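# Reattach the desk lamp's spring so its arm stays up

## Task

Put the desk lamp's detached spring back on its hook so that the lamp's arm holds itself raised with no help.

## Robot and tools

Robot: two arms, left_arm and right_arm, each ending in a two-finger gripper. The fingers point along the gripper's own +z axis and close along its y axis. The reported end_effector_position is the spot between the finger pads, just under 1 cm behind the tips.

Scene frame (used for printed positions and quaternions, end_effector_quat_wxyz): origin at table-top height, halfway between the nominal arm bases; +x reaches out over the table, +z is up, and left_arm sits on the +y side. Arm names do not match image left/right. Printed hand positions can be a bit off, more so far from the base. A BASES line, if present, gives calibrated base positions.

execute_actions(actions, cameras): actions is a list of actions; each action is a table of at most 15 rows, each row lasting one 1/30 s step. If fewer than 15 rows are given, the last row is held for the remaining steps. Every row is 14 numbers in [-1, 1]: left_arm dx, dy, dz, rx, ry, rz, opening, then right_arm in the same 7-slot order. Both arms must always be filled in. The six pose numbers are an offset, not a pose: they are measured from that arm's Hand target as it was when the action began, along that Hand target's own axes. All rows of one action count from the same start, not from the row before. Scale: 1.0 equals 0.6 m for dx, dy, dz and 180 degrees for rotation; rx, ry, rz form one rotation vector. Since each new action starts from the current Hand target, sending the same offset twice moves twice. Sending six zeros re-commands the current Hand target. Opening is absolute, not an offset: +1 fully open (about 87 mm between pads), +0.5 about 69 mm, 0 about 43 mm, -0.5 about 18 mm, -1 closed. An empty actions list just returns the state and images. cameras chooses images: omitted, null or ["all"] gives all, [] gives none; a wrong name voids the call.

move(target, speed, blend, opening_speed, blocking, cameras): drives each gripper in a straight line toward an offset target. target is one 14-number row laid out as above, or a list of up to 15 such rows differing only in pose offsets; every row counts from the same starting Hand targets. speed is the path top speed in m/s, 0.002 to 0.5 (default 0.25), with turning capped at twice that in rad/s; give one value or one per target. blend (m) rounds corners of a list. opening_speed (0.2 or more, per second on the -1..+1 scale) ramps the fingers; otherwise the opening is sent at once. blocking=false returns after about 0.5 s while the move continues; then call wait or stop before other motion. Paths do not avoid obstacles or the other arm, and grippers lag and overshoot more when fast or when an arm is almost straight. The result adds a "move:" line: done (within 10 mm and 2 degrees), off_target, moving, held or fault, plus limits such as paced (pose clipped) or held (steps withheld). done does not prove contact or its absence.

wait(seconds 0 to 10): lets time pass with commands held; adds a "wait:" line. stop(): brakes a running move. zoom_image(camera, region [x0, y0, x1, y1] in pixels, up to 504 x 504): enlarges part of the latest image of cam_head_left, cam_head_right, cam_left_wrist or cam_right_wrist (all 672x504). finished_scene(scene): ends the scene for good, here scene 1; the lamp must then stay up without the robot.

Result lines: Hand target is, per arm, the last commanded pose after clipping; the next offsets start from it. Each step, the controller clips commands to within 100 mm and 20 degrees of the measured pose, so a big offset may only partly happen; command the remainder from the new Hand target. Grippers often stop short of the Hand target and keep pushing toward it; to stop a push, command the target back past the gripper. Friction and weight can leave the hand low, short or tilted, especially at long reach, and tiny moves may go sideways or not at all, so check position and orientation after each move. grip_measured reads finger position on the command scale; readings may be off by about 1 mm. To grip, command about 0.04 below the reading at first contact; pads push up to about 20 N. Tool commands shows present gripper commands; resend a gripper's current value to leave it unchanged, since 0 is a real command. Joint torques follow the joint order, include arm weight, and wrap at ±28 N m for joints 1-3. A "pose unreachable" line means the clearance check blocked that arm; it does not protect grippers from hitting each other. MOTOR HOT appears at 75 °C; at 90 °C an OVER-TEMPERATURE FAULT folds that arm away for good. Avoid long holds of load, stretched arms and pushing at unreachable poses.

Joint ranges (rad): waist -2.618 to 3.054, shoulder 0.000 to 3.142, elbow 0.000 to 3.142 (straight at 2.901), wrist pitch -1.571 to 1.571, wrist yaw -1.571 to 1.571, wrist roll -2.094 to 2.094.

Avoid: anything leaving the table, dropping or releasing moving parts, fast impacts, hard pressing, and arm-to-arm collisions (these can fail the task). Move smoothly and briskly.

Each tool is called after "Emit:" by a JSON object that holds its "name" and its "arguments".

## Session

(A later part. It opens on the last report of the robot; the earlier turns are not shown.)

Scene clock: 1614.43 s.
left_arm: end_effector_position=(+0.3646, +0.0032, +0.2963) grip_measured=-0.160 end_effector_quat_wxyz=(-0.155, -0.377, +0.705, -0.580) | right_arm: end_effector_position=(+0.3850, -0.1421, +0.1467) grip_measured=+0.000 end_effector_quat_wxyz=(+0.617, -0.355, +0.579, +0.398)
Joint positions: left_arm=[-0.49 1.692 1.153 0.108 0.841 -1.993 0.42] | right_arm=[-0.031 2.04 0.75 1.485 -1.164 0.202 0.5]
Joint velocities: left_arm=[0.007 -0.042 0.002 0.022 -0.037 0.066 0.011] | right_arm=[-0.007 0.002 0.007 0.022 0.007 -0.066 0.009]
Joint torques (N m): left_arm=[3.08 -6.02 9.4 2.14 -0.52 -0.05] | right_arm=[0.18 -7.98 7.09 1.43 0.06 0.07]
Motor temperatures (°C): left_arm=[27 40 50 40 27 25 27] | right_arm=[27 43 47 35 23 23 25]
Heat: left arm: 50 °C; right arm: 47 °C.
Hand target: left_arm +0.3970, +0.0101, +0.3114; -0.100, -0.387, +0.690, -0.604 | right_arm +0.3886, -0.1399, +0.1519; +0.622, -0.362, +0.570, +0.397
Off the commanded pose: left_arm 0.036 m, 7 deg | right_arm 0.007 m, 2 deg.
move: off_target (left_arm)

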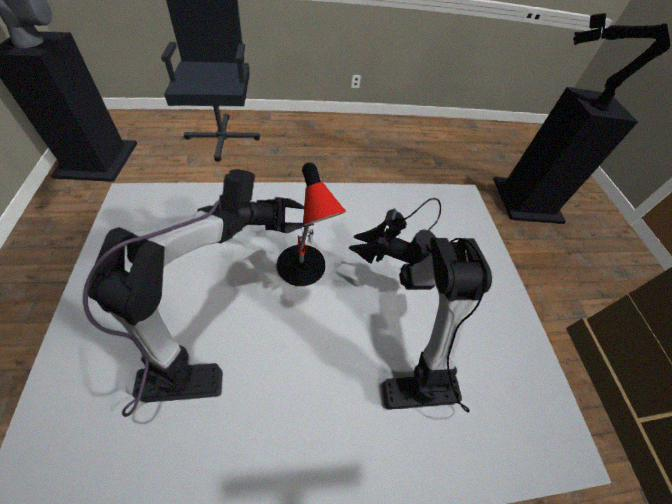

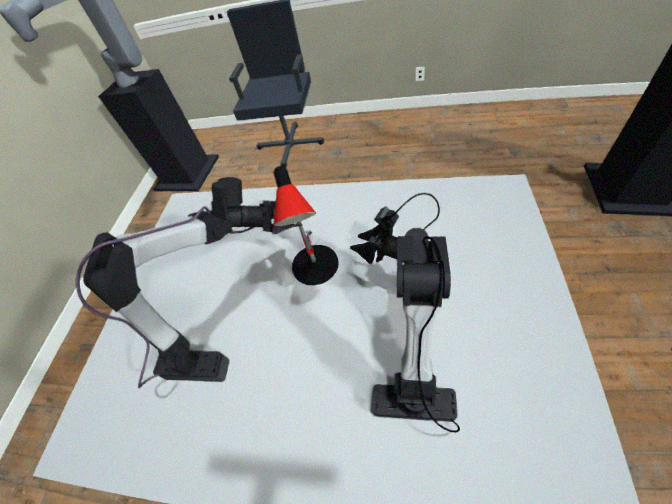

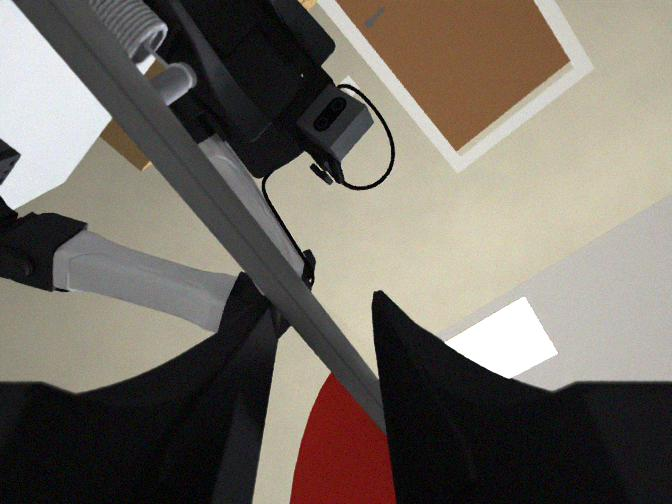

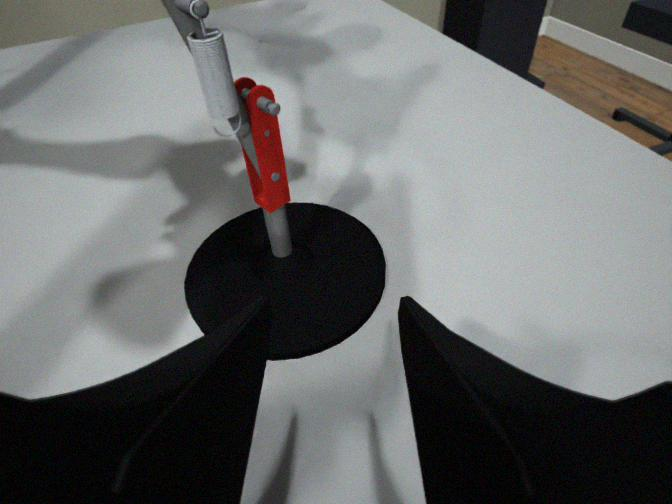

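Emit:
{"name": "move", "arguments": {"target": [0, 0, 0, 0, 0, 0, -0.16, 0.004, 0.0605, 0.12, -0.15, 0.0278, 0.0059, -0.3], "speed": 0.1}}

Scene clock: 1676.00 s.
left_arm: end_effector_position=(+0.3646, +0.0032, +0.2963) grip_measured=-0.160 end_effector_quat_wxyz=(-0.155, -0.377, +0.705, -0.580) | right_arm: end_effector_position=(+0.3826, -0.0623, +0.1436) grip_measured=-0.300 end_effector_quat_wxyz=(+0.485, -0.497, +0.502, +0.515)
Joint positions: left_arm=[-0.49 1.692 1.154 0.106 0.841 -1.992 0.42] | right_arm=[0.134 2.167 1.137 1.051 -1.478 0.058 0.35]
Joint velocities: left_arm=[-0.012 -0.007 0.002 -0.037 -0.022 -0.051 0.004] | right_arm=[0.012 -0.017 0.002 0.007 0.022 0.007 -0.009]
Joint torques (N m): left_arm=[3.08 -6.02 9.4 2.16 -0.52 -0.06] | right_arm=[0.32 -12.23 8.62 1.02 -0.03 -0.16]
Motor temperatures (°C): left_arm=[28 38 53 43 27 25 27] | right_arm=[27 43 47 34 23 23 25]
Heat: left arm: 53 °C; right arm: 47 °C.
Hand target: left_arm +0.3970, +0.0101, +0.3114; -0.101, -0.387, +0.690, -0.604 | right_arm +0.3860, -0.0590, +0.1548; +0.491, -0.509, +0.491, +0.509
Off the commanded pose: left_arm 0.036 m, 7 deg | right_arm 0.013 m, 2 deg.
move: off_target (left_arm, right_arm)

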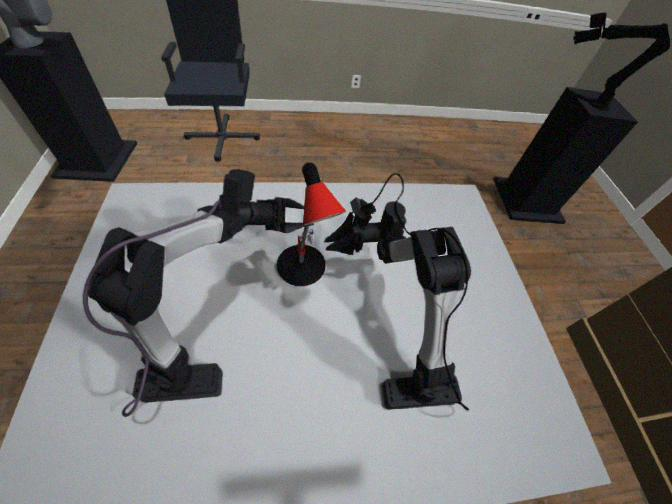

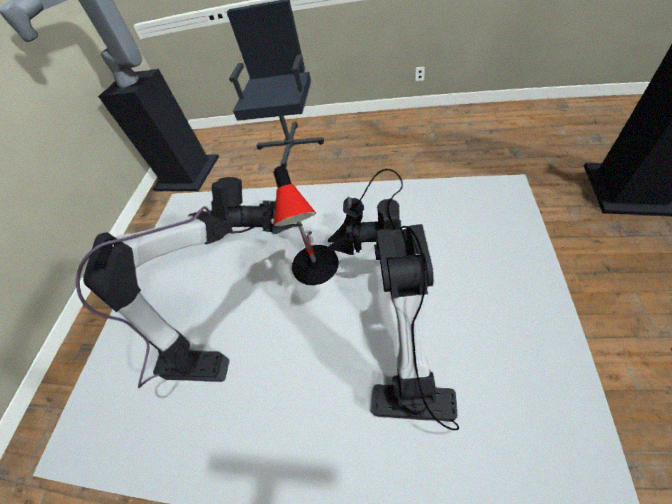

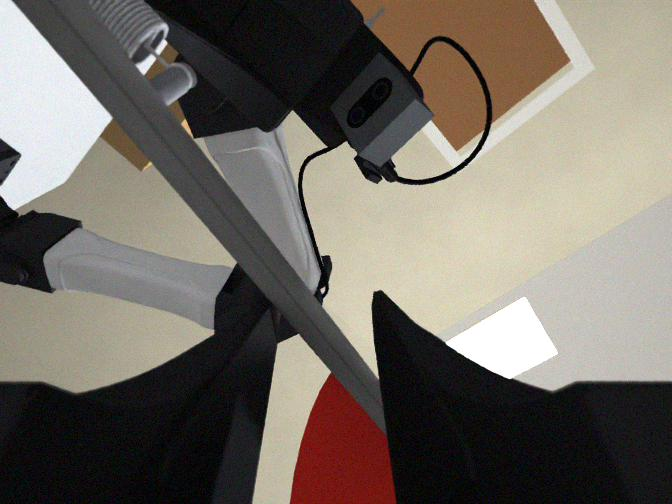

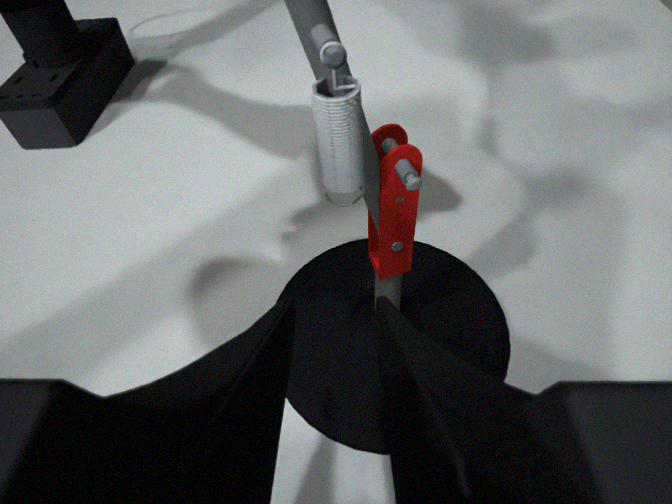

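Emit:
{"name": "zoom_image", "arguments": {"camera": "cam_right_wrist", "region": [270, 0, 450, 150]}}

Emit:
{"name": "zoom_image", "arguments": {"camera": "cam_right_wrist", "region": [270, 110, 450, 310]}}

Scaled by 2.800 from the camera's 672x504 image, which has a finer 960x720 frame.

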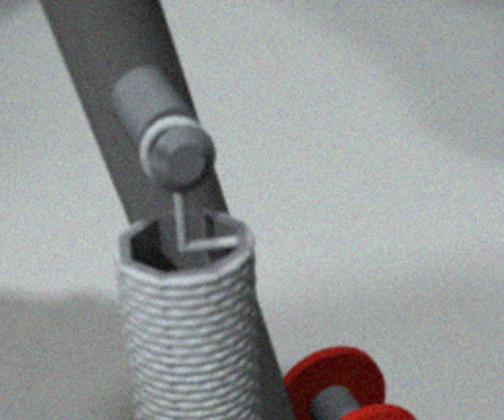

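Scaled by 2.520 from the camera's 672x504 image, which has a finer 960x720 frame.

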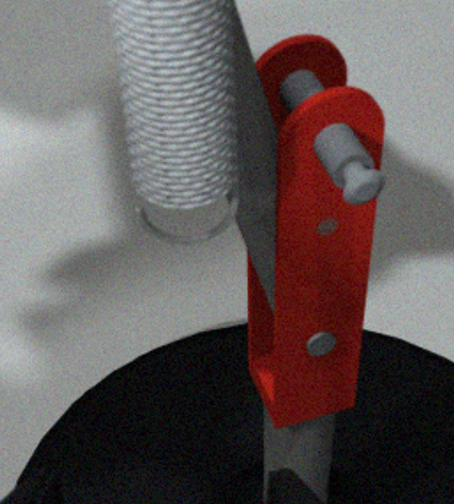

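Emit:
{"name": "move", "arguments": {"target": [0, 0, 0, 0, 0, 0, -0.16, -0.005, -0.0062, 0.0548, 0, 0, 0, -0.4], "speed": 0.06}}

Emit:
{"name": "zoom_image", "arguments": {"camera": "cam_right_wrist", "region": [230, 80, 480, 330]}}

Scene clock: 1724.90 s.
left_arm: end_effector_position=(+0.3646, +0.0032, +0.2963) grip_measured=-0.160 end_effector_quat_wxyz=(-0.155, -0.377, +0.705, -0.580) | right_arm: end_effector_position=(+0.3827, -0.0293, +0.1466) grip_measured=-0.400 end_effector_quat_wxyz=(+0.481, -0.502, +0.501, +0.516)
Joint positions: left_arm=[-0.49 1.692 1.154 0.106 0.841 -1.992 0.42] | right_arm=[0.211 2.167 1.179 0.961 -1.413 0.009 0.3]
Joint velocities: left_arm=[0.007 -0.007 -0.012 0.007 0.022 0.095 -0.001] | right_arm=[0.002 0.017 0.007 -0.051 0.081 -0.007 -0.001]
Joint torques (N m): left_arm=[3.1 -6.04 9.39 2.16 -0.52 -0.06] | right_arm=[0.18 -12.12 8.98 1.05 0.06 -0.15]
Motor temperatures (°C): left_arm=[28 38 55 43 28 25 26] | right_arm=[27 49 48 32 23 23 25]
Heat: left arm: 55 °C; right arm: 49 °C.
Hand target: left_arm +0.3970, +0.0101, +0.3114; -0.101, -0.387, +0.690, -0.604 | right_arm +0.3883, -0.0262, +0.1574; +0.491, -0.509, +0.491, +0.508
Off the commanded pose: left_arm 0.036 m, 7 deg | right_arm 0.013 m, 2 deg.
move: off_target (left_arm, right_arm)

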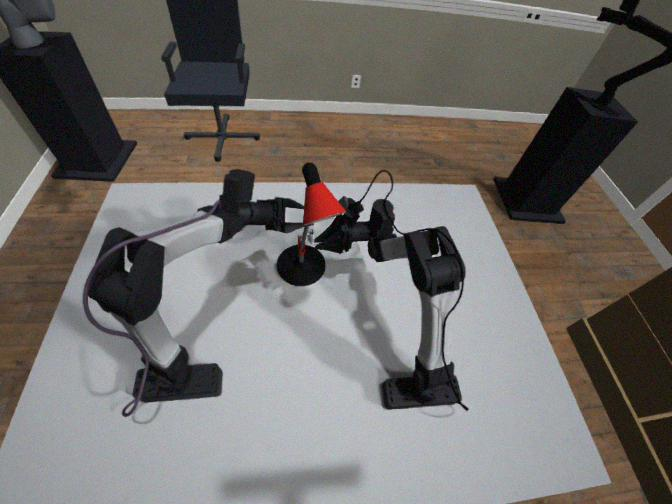

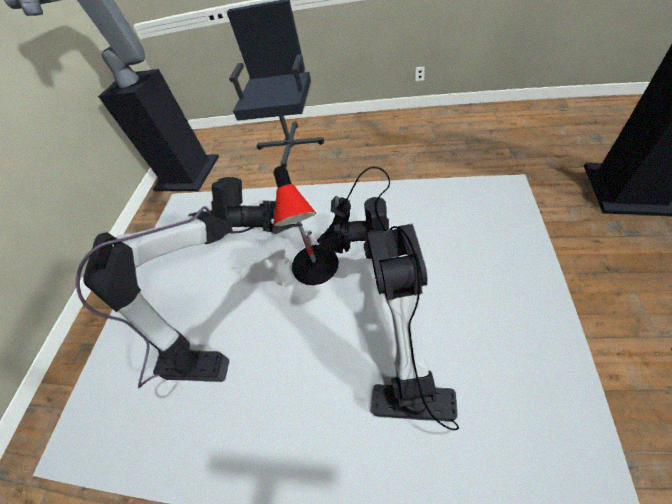

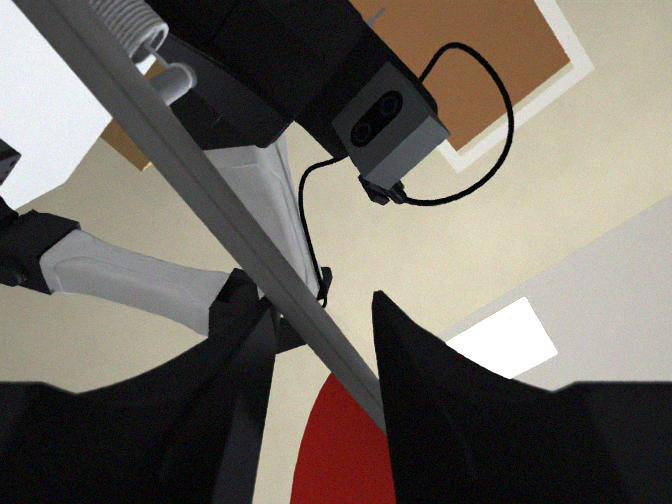

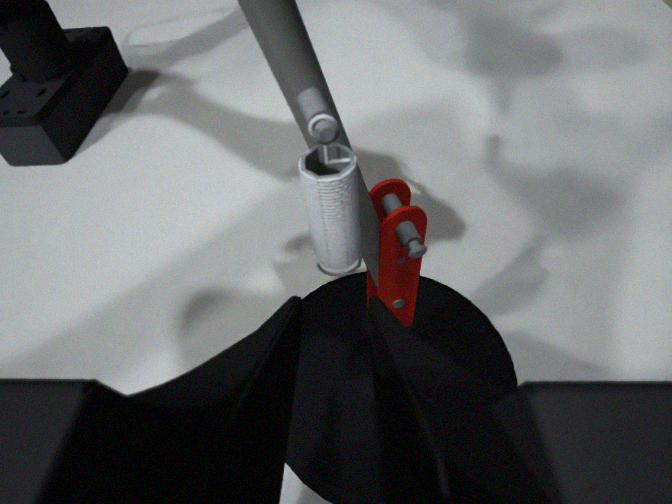

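Scaled by 2.016 from the camera's 672x504 image, which has a finer 960x720 frame.

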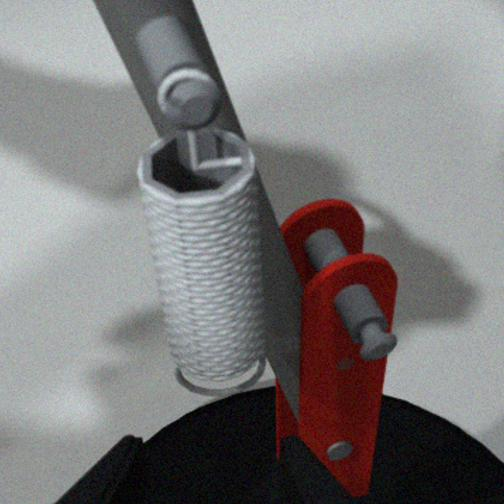

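Emit:
{"name": "move", "arguments": {"target": [0, 0, 0, 0, 0, 0, -0.16, -0.014, -0.0017, 0.008, 0, 0, 0, -0.4], "speed": 0.06}}

Emit:
{"name": "zoom_image", "arguments": {"camera": "cam_right_wrist", "region": [230, 80, 480, 330]}}

Scene clock: 1799.93 s.
left_arm: end_effector_position=(+0.3646, +0.0032, +0.2963) grip_measured=-0.160 end_effector_quat_wxyz=(-0.155, -0.377, +0.705, -0.580) | right_arm: end_effector_position=(+0.3849, -0.0258, +0.1482) grip_measured=-0.400 end_effector_quat_wxyz=(+0.478, -0.498, +0.505, +0.518)
Joint positions: left_arm=[-0.49 1.692 1.154 0.106 0.841 -1.992 0.42] | right_arm=[0.218 2.167 1.195 0.932 -1.402 0.008 0.3]
Joint velocities: left_arm=[-0.012 -0.007 0.002 0.007 -0.081 0.081 0.004] | right_arm=[-0.022 -0.012 -0.012 -0.095 -0.007 0.051 -0.01]
Joint torques (N m): left_arm=[3.1 -6.02 9.4 2.16 -0.52 -0.06] | right_arm=[0.61 -13.72 9.02 1.07 0.06 -0.14]
Motor temperatures (°C): left_arm=[28 38 56 44 28 25 26] | right_arm=[27 52 50 31 23 23 25]
Heat: left arm: 56 °C; right arm: 52 °C.
Hand target: left_arm +0.3970, +0.0101, +0.3114; -0.101, -0.387, +0.690, -0.604 | right_arm +0.3892, -0.0213, +0.1657; +0.491, -0.509, +0.492, +0.508
Off the commanded pose: left_arm 0.036 m, 7 deg | right_arm 0.019 m, 3 deg.
move: off_target (left_arm, right_arm)

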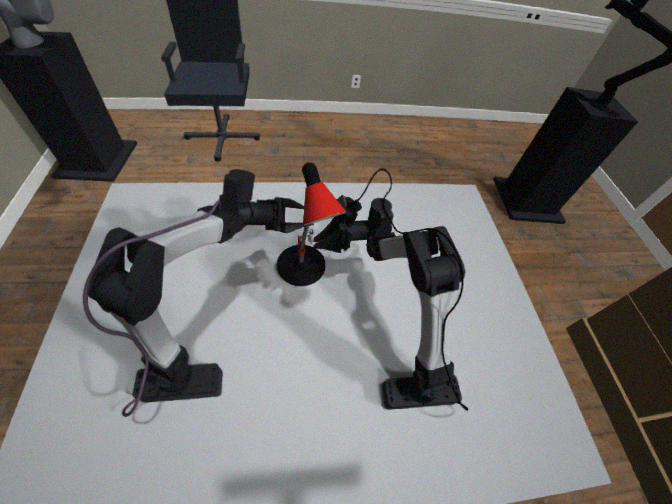

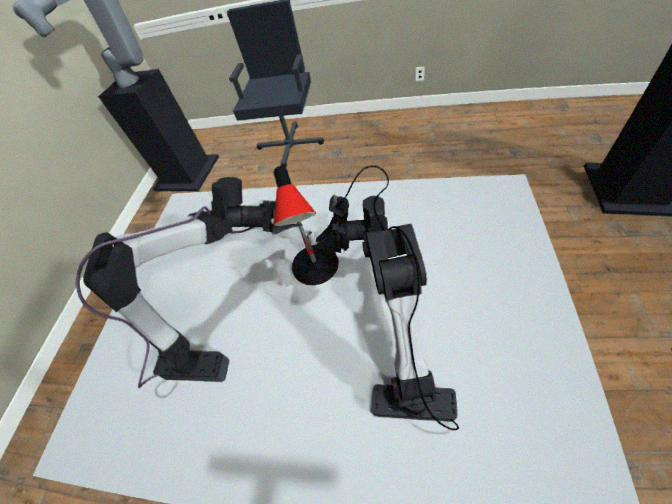

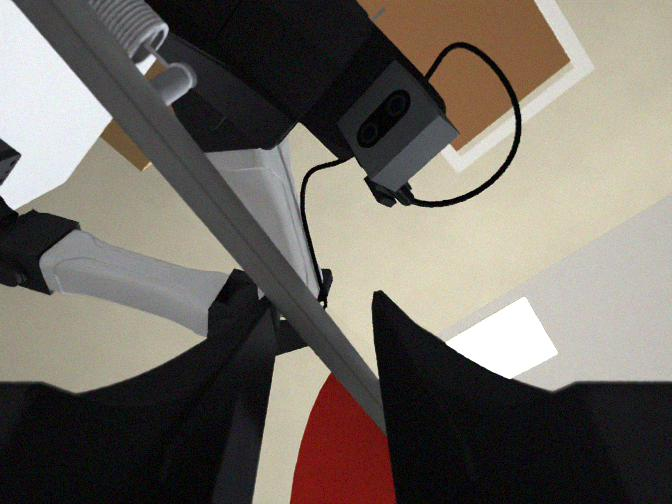

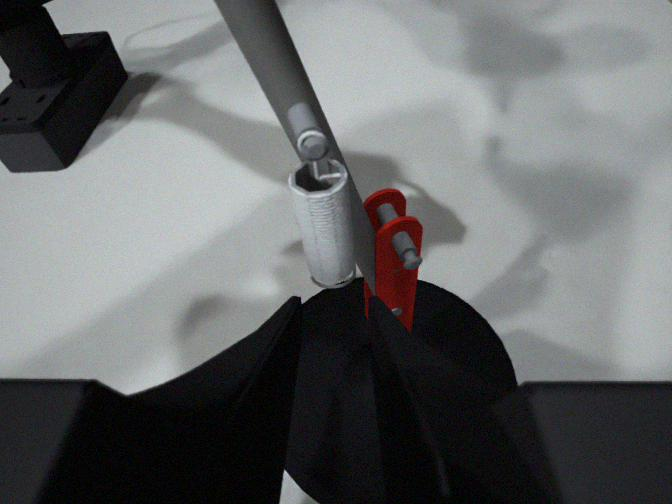

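Scaled by 2.016 from the camera's 672x504 image, which has a finer 960x720 frame.

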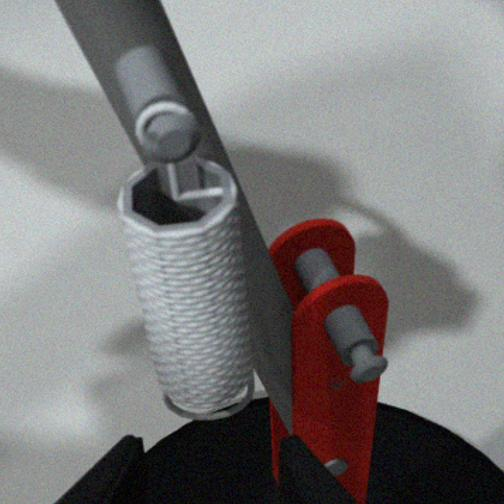

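Emit:
{"name": "move", "arguments": {"target": [0, 0, 0, 0, 0, 0, -0.16, -0.019, 0.001, 0.008, 0, 0, 0, -0.4], "speed": 0.06}}

Emit:
{"name": "zoom_image", "arguments": {"camera": "cam_right_wrist", "region": [230, 80, 480, 330]}}

Scene clock: 1806.23 s.
left_arm: end_effector_position=(+0.3646, +0.0032, +0.2963) grip_measured=-0.160 end_effector_quat_wxyz=(-0.155, -0.377, +0.705, -0.580) | right_arm: end_effector_position=(+0.3847, -0.0206, +0.1556) grip_measured=-0.400 end_effector_quat_wxyz=(+0.476, -0.497, +0.507, +0.519)
Joint positions: left_arm=[-0.49 1.692 1.154 0.106 0.841 -1.992 0.42] | right_arm=[0.23 2.15 1.209 0.894 -1.391 0.008 0.3]
Joint velocities: left_arm=[-0.002 -0.007 -0.007 -0.037 0.037 -0.007 0.001] | right_arm=[-0.002 0.007 -0.002 -0.007 -0.007 0.007 -0.01]
Joint torques (N m): left_arm=[3.1 -6.02 9.4 2.16 -0.52 -0.06] | right_arm=[0.39 -14.65 9.09 1.08 0.05 -0.14]
Motor temperatures (°C): left_arm=[28 38 56 44 28 25 26] | right_arm=[27 53 50 31 23 23 25]
Heat: left arm: 56 °C; right arm: 53 °C.
Hand target: left_arm +0.3970, +0.0101, +0.3114; -0.101, -0.387, +0.690, -0.604 | right_arm +0.3886, -0.0165, +0.1772; +0.491, -0.510, +0.491, +0.508
Off the commanded pose: left_arm 0.036 m, 7 deg | right_arm 0.022 m, 3 deg.
move: off_target (left_arm, right_arm)

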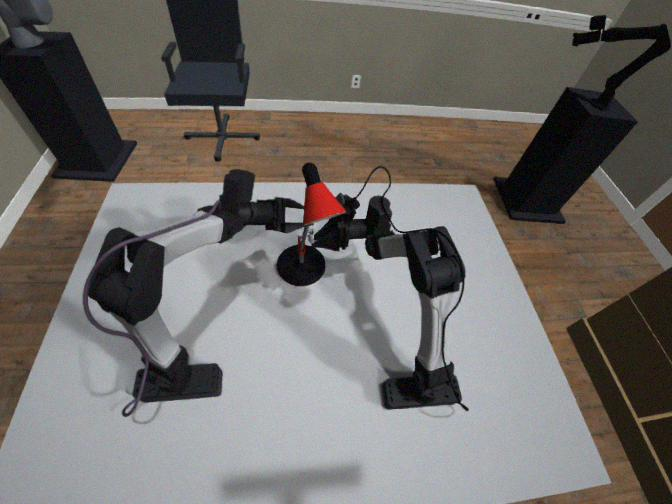

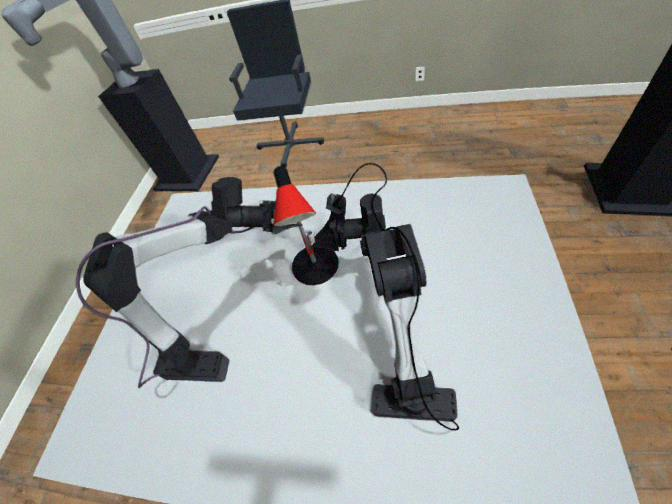

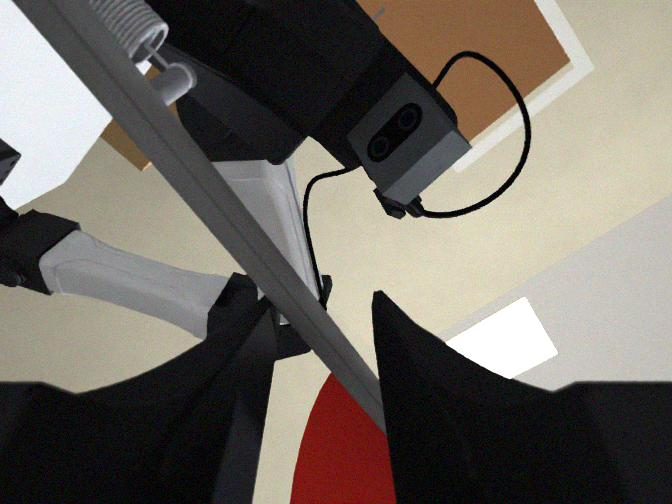

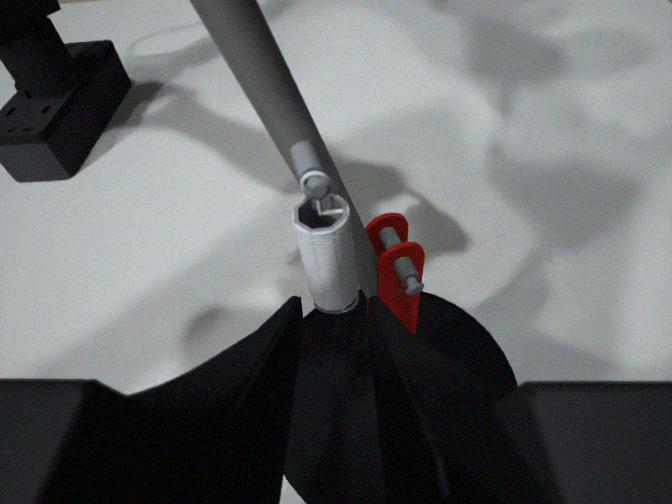

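Scaled by 2.016 from the camera's 672x504 image, which has a finer 960x720 frame.

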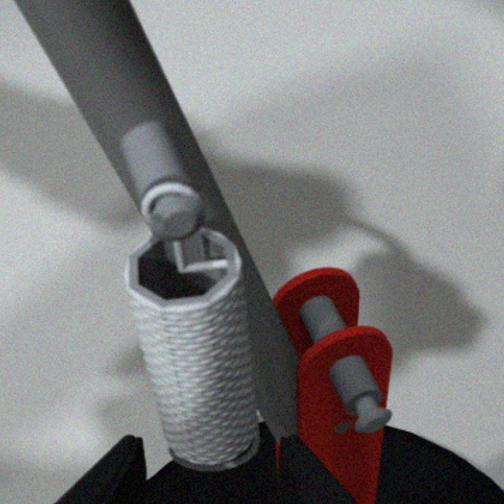

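Emit:
{"name": "move", "arguments": {"target": [0, 0, 0, 0, 0, 0, -0.16, 0, 0, 0, 0, 0, 0, -0.6], "opening_speed": 0.2}}

Emit:
{"name": "zoom_image", "arguments": {"camera": "cam_right_wrist", "region": [230, 130, 480, 380]}}

Scene clock: 1824.03 s.
left_arm: end_effector_position=(+0.3646, +0.0032, +0.2963) grip_measured=-0.160 end_effector_quat_wxyz=(-0.155, -0.377, +0.705, -0.580) | right_arm: end_effector_position=(+0.3846, -0.0207, +0.1549) grip_measured=-0.600 end_effector_quat_wxyz=(+0.474, -0.496, +0.508, +0.520)
Joint positions: left_arm=[-0.49 1.692 1.154 0.106 0.841 -1.992 0.42] | right_arm=[0.23 2.15 1.209 0.888 -1.391 0.006 0.2]
Joint velocities: left_arm=[-0.012 -0.012 -0.007 -0.051 -0.007 -0.037 -0.009] | right_arm=[-0.007 -0.007 -0.002 0.022 -0.051 -0.037 -0.005]
Joint torques (N m): left_arm=[3.07 -6.02 9.39 2.16 -0.52 -0.06] | right_arm=[0.39 -14.75 9.1 1.09 0.04 -0.15]
Motor temperatures (°C): left_arm=[28 38 57 44 28 25 26] | right_arm=[27 58 49 31 23 23 25]
Heat: left arm: 57 °C; right arm: 58 °C.
Hand target: left_arm +0.3970, +0.0101, +0.3114; -0.100, -0.387, +0.690, -0.604 | right_arm +0.3886, -0.0166, +0.1772; +0.491, -0.510, +0.491, +0.508
Off the commanded pose: left_arm 0.036 m, 7 deg | right_arm 0.023 m, 3 deg.
move: off_target (left_arm, right_arm)

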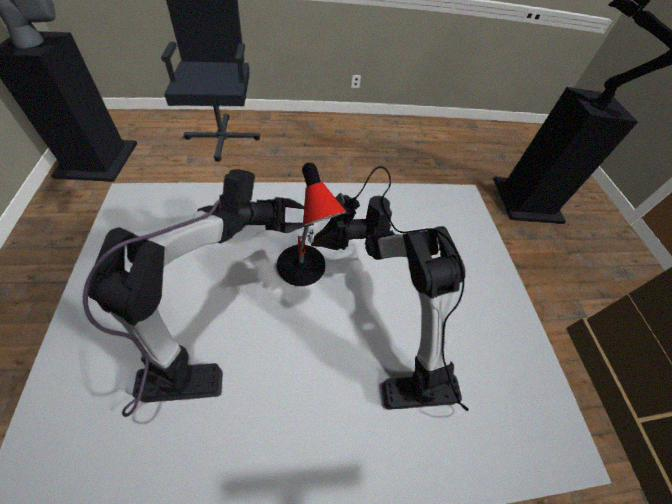

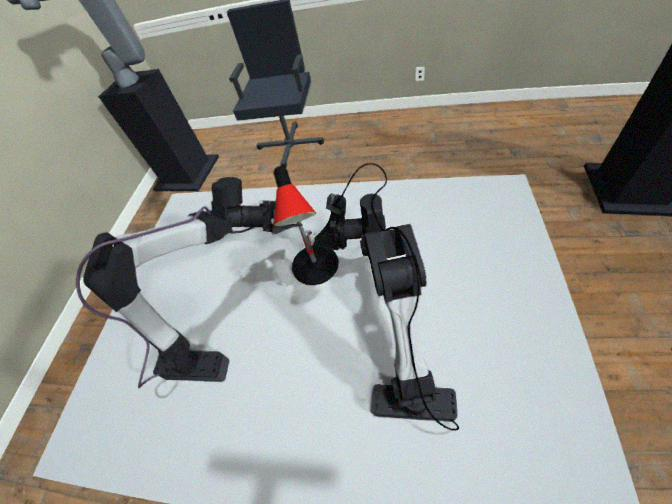

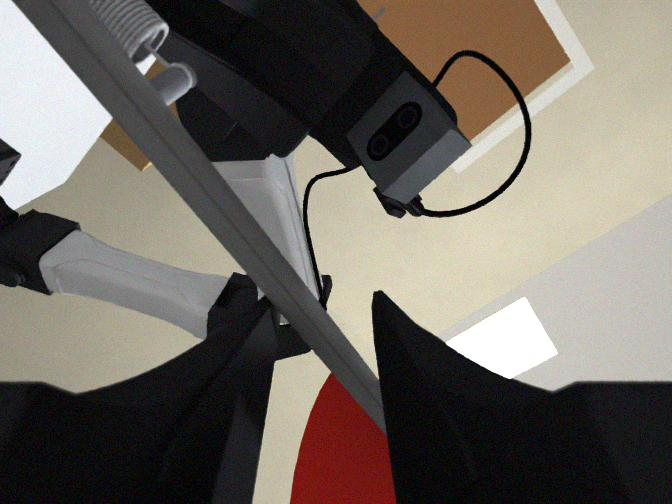

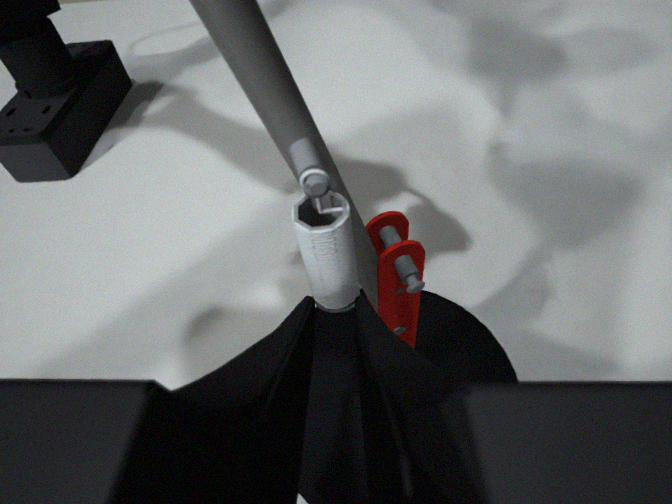

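Scaled by 2.016 from the camera's 672x504 image, which has a finer 960x720 frame.

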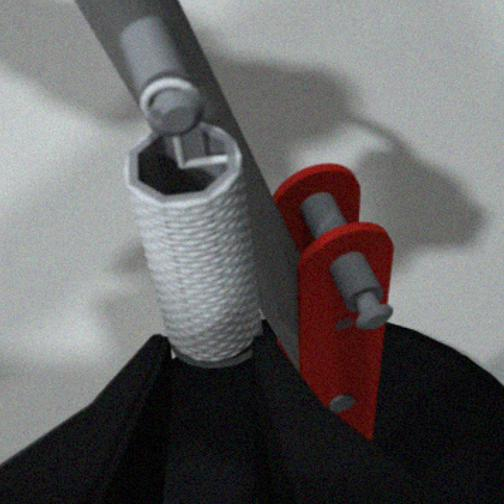

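Emit:
{"name": "move", "arguments": {"target": [0, 0, 0, 0, 0, 0, -0.16, 0, 0, 0, 0, 0, 0, -0.72], "opening_speed": 0.2}}

Emit:
{"name": "zoom_image", "arguments": {"camera": "cam_right_wrist", "region": [230, 130, 480, 380]}}

Scene clock: 1827.37 s.
left_arm: end_effector_position=(+0.3646, +0.0032, +0.2963) grip_measured=-0.160 end_effector_quat_wxyz=(-0.155, -0.377, +0.705, -0.580) | right_arm: end_effector_position=(+0.3845, -0.0207, +0.1549) grip_measured=-0.720 end_effector_quat_wxyz=(+0.474, -0.496, +0.508, +0.520)
Joint positions: left_arm=[-0.49 1.692 1.154 0.106 0.841 -1.992 0.42] | right_arm=[0.23 2.15 1.209 0.887 -1.391 0.005 0.14]
Joint velocities: left_arm=[0.007 0.002 0.012 0.037 -0.022 0.022 0.006] | right_arm=[0.007 0.017 -0.012 0.022 0.022 0.007 -0.002]
Joint torques (N m): left_arm=[3.08 -6.02 9.4 2.16 -0.52 -0.06] | right_arm=[0.42 -14.75 9.11 1.1 0.03 -0.16]
Motor temperatures (°C): left_arm=[28 38 57 44 28 25 26] | right_arm=[27 58 49 31 23 23 25]
Heat: left arm: 57 °C; right arm: 58 °C.
Hand target: left_arm +0.3970, +0.0101, +0.3114; -0.100, -0.387, +0.690, -0.604 | right_arm +0.3886, -0.0166, +0.1772; +0.491, -0.510, +0.491, +0.508
Off the commanded pose: left_arm 0.036 m, 7 deg | right_arm 0.023 m, 3 deg.
move: off_target (left_arm, right_arm)

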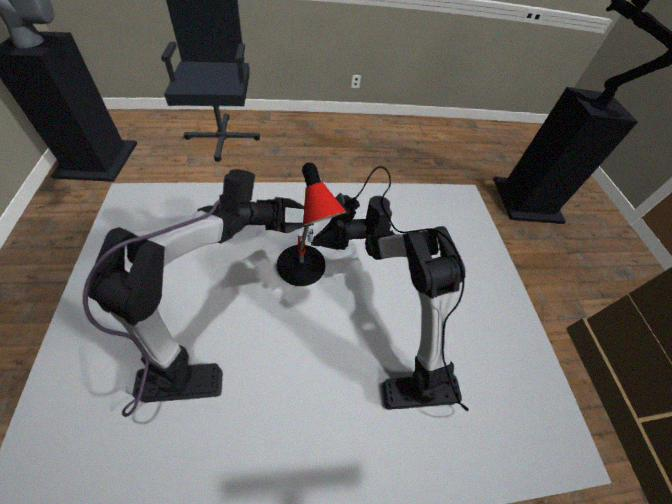

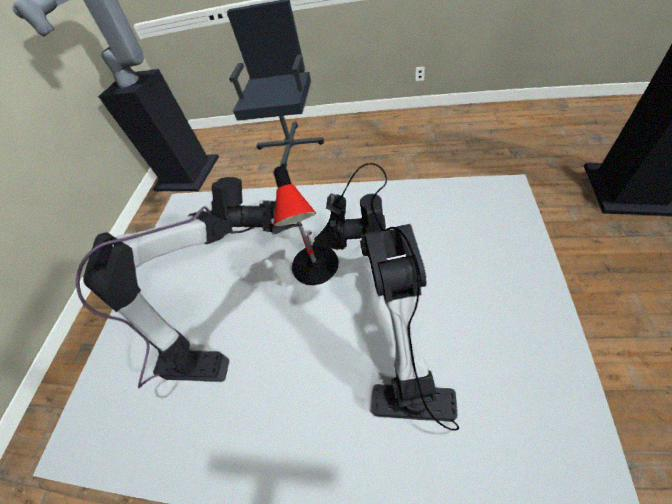

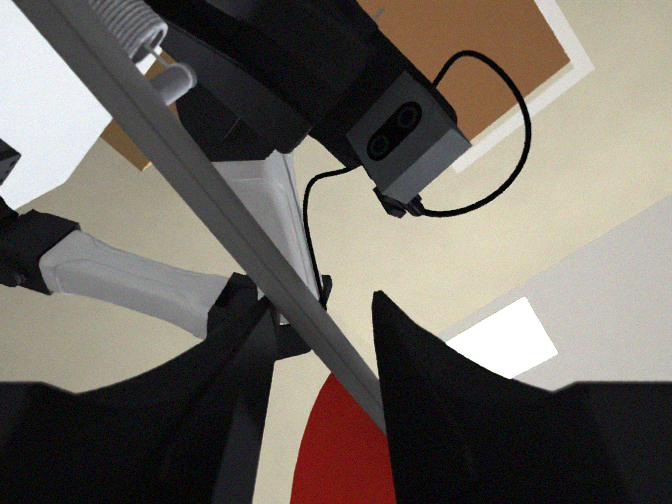

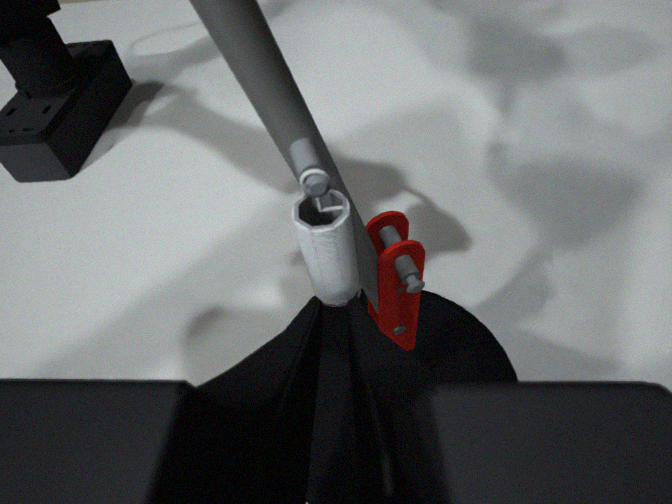

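Scaled by 2.016 from the camera's 672x504 image, which has a finer 960x720 frame.

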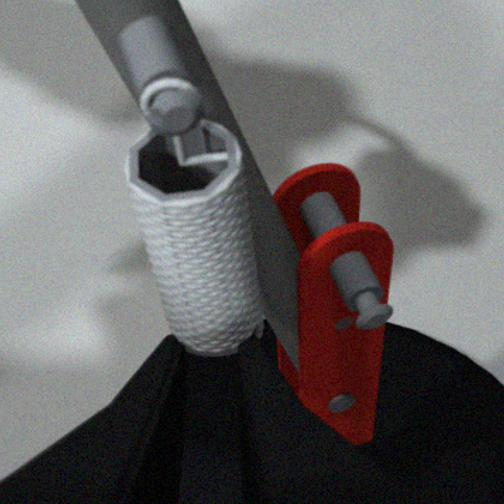

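Emit:
{"name": "move", "arguments": {"target": [0, 0, 0, 0, 0, 0, -0.16, 0, 0, 0, 0, 0, 0, -0.4], "opening_speed": 0.6, "cameras": []}}

Emit:
{"name": "move", "arguments": {"target": [0, 0, 0, 0, 0, 0, -0.16, 0, 0, 0.012, 0, 0, 0, -0.4], "speed": 0.05}}

Emit:
{"name": "zoom_image", "arguments": {"camera": "cam_right_wrist", "region": [230, 130, 480, 380]}}

Scene clock: 1836.47 s.
left_arm: end_effector_position=(+0.3646, +0.0032, +0.2963) grip_measured=-0.160 end_effector_quat_wxyz=(-0.155, -0.377, +0.705, -0.580) | right_arm: end_effector_position=(+0.3845, -0.0207, +0.1549) grip_measured=-0.400 end_effector_quat_wxyz=(+0.474, -0.496, +0.508, +0.520)
Joint positions: left_arm=[-0.49 1.692 1.154 0.106 0.841 -1.992 0.42] | right_arm=[0.23 2.15 1.209 0.887 -1.391 0.005 0.3]
Joint velocities: left_arm=[0.002 0.002 0.007 -0.007 -0.022 -0.022 -0.009] | right_arm=[-0.002 -0.007 -0.002 -0.037 0.007 0.007 -0.012]
Joint torques (N m): left_arm=[3.1 -6.01 9.42 2.16 -0.52 -0.06] | right_arm=[0.39 -14.76 9.11 1.1 0.04 -0.16]
Motor temperatures (°C): left_arm=[28 38 57 44 28 25 26] | right_arm=[27 60 49 31 23 23 25]
Heat: left arm: 57 °C; right arm: 60 °C.
Hand target: left_arm +0.3970, +0.0101, +0.3114; -0.100, -0.387, +0.690, -0.604 | right_arm +0.3886, -0.0166, +0.1772; +0.491, -0.510, +0.491, +0.508
Off the commanded pose: left_arm 0.036 m, 7 deg | right_arm 0.023 m, 3 deg.
move: off_target (left_arm, right_arm)
No camera images: "cameras" was empty.

Scene clock: 1837.30 s.
left_arm: end_effector_position=(+0.3646, +0.0032, +0.2963) grip_measured=-0.160 end_effector_quat_wxyz=(-0.155, -0.377, +0.705, -0.580) | right_arm: end_effector_position=(+0.3826, -0.0137, +0.1546) grip_measured=-0.400 end_effector_quat_wxyz=(+0.473, -0.497, +0.509, +0.520)
Joint positions: left_arm=[-0.49 1.692 1.154 0.106 0.841 -1.992 0.42] | right_arm=[0.247 2.15 1.209 0.885 -1.376 0.005 0.3]
Joint velocities: left_arm=[-0.002 -0.012 0.012 -0.037 -0.051 -0.007 -0.006] | right_arm=[-0.002 0.007 0.022 -0.007 0.022 -0.037 0.001]
Joint torques (N m): left_arm=[3.08 -6.02 9.39 2.16 -0.52 -0.05] | right_arm=[0.4 -14.41 9.74 1.1 0.05 -0.15]
Motor temperatures (°C): left_arm=[28 38 57 44 28 25 26] | right_arm=[27 60 48 31 23 23 25]
Heat: left arm: 57 °C; right arm: 60 °C.
Hand target: left_arm +0.3970, +0.0101, +0.3114; -0.100, -0.387, +0.690, -0.604 | right_arm +0.3883, -0.0094, +0.1771; +0.491, -0.510, +0.491, +0.508
Off the commanded pose: left_arm 0.036 m, 7 deg | right_arm 0.024 m, 3 deg.
move: off_target (left_arm, right_arm)

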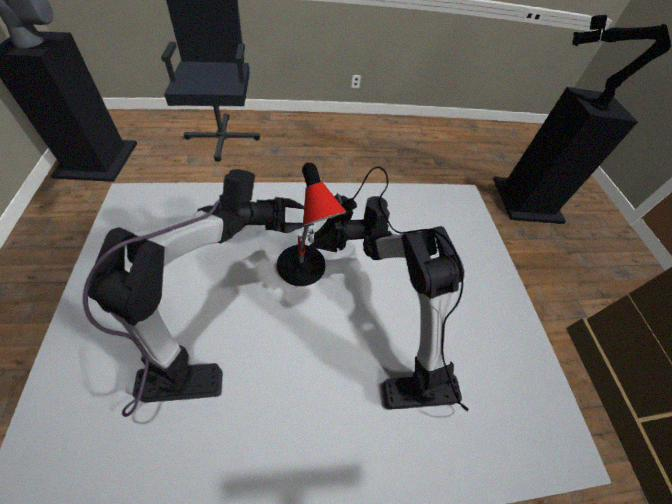

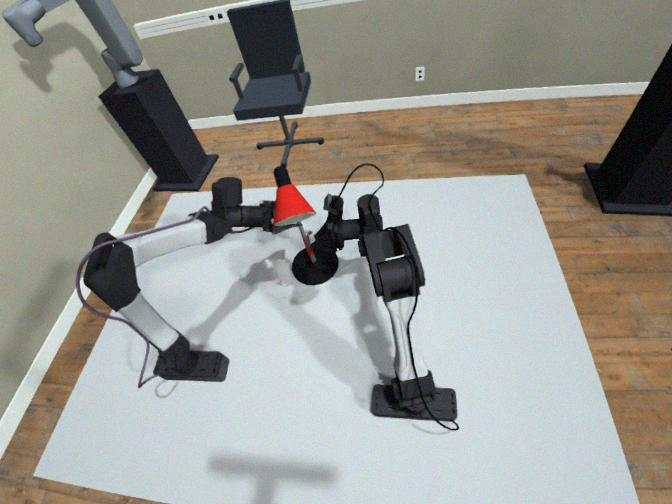

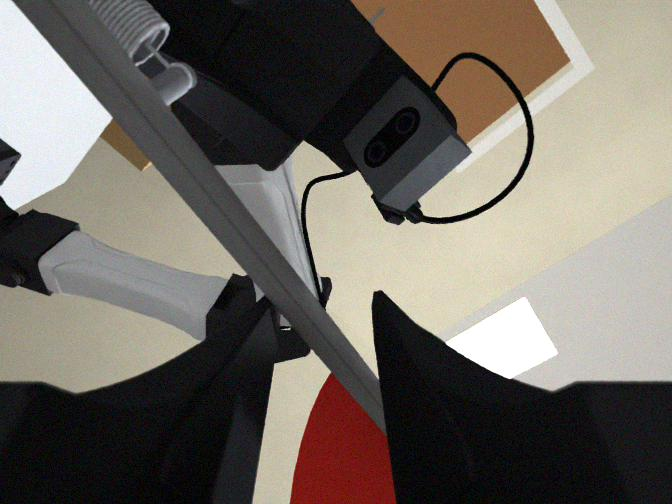

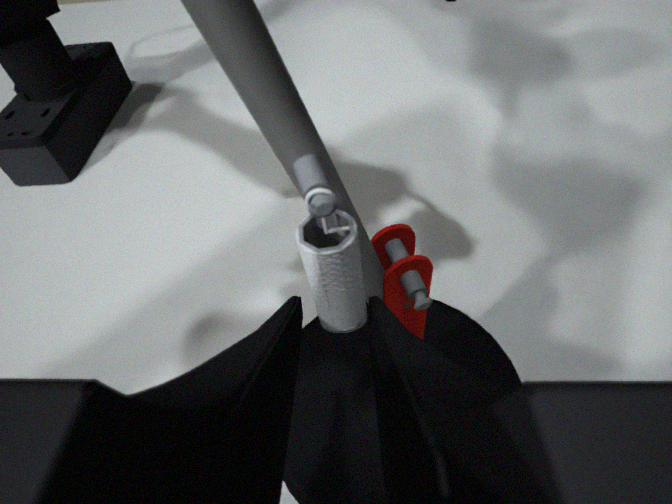

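Scaled by 2.016 from the camera's 672x504 image, which has a finer 960x720 frame.

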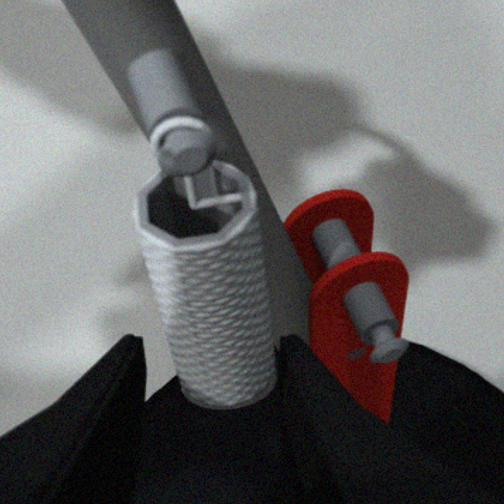

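Emit:
{"name": "move", "arguments": {"target": [0, 0, 0, 0, 0, 0, -0.16, 0, -0.006, 0, 0, 0, 0, -0.4], "speed": 0.05, "cameras": []}}

Emit:
{"name": "move", "arguments": {"target": [0, 0, 0, 0, 0, 0, -0.16, 0, 0, 0, 0, 0, 0, -0.64], "opening_speed": 0.2, "cameras": ["cam_right_wrist"]}}

Emit:
{"name": "zoom_image", "arguments": {"camera": "cam_right_wrist", "region": [230, 130, 480, 380]}}

Scene clock: 1842.73 s.
left_arm: end_effector_position=(+0.3646, +0.0032, +0.2963) grip_measured=-0.160 end_effector_quat_wxyz=(-0.155, -0.377, +0.705, -0.580) | right_arm: end_effector_position=(+0.3875, -0.0126, +0.1611) grip_measured=-0.400 end_effector_quat_wxyz=(+0.478, -0.500, +0.504, +0.517)
Joint positions: left_arm=[-0.49 1.692 1.154 0.106 0.841 -1.992 0.42] | right_arm=[0.247 2.15 1.235 0.875 -1.375 0.004 0.3]
Joint velocities: left_arm=[0.002 -0.002 0.007 0.066 -0.007 0.051 -0.004] | right_arm=[0.002 -0.012 0.012 0.007 0.037 0.066 -0.001]
Joint torques (N m): left_arm=[3.1 -6.02 9.39 2.16 -0.52 -0.06] | right_arm=[0.2 -13.3 9.31 1.1 0.03 -0.14]
Motor temperatures (°C): left_arm=[28 38 57 44 28 25 26] | right_arm=[27 60 49 31 23 23 25]
Heat: left arm: 57 °C; right arm: 60 °C.
Hand target: left_arm +0.3970, +0.0101, +0.3114; -0.100, -0.387, +0.690, -0.604 | right_arm +0.3919, -0.0093, +0.1771; +0.491, -0.510, +0.491, +0.508
Off the commanded pose: left_arm 0.036 m, 7 deg | right_arm 0.017 m, 3 deg.
move: off_target (left_arm, right_arm)
No camera images: "cameras" was empty.

Scene clock: 1844.13 s.
left_arm: end_effector_position=(+0.3646, +0.0032, +0.2963) grip_measured=-0.160 end_effector_quat_wxyz=(-0.155, -0.377, +0.705, -0.580) | right_arm: end_effector_position=(+0.3874, -0.0126, +0.1609) grip_measured=-0.599 end_effector_quat_wxyz=(+0.478, -0.500, +0.505, +0.517)
Joint positions: left_arm=[-0.49 1.692 1.154 0.106 0.841 -1.992 0.42] | right_arm=[0.247 2.15 1.235 0.872 -1.375 0.003 0.2]
Joint velocities: left_arm=[0.007 0.002 0.002 -0.037 -0.007 -0.022 0.009] | right_arm=[-0.007 0.012 0.007 -0.066 -0.066 -0.081 -0.008]
Joint torques (N m): left_arm=[3.08 -6.02 9.39 2.16 -0.52 -0.06] | right_arm=[0.18 -13.31 9.31 1.1 0.03 -0.16]
Motor temperatures (°C): left_arm=[28 38 57 44 28 25 26] | right_arm=[27 60 49 31 23 23 25]
Heat: left arm: 57 °C; right arm: 60 °C.
Hand target: left_arm +0.3970, +0.0101, +0.3114; -0.100, -0.387, +0.690, -0.604 | right_arm +0.3919, -0.0093, +0.1770; +0.491, -0.510, +0.491, +0.508
Off the commanded pose: left_arm 0.036 m, 7 deg | right_arm 0.017 m, 3 deg.
move: off_target (left_arm, right_arm)
Images, in order (width x height): cam_right_wrist 672x504.

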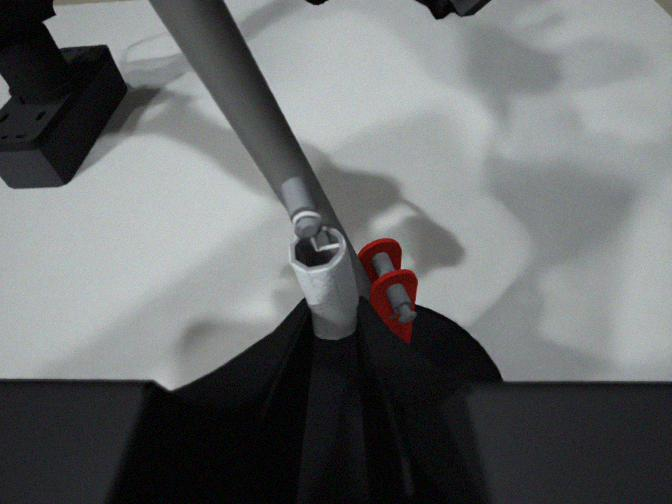

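Scaled by 2.016 from the camera's 672x504 image, which has a finer 960x720 frame.

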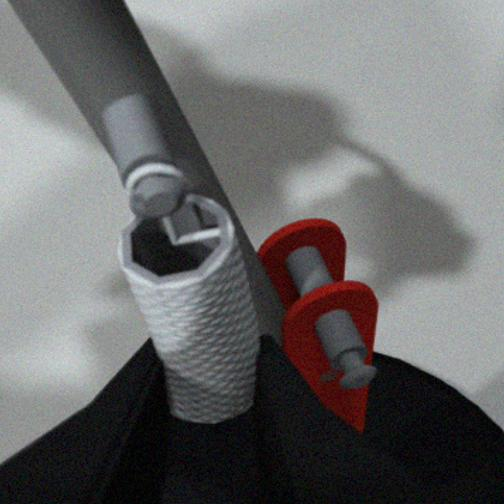

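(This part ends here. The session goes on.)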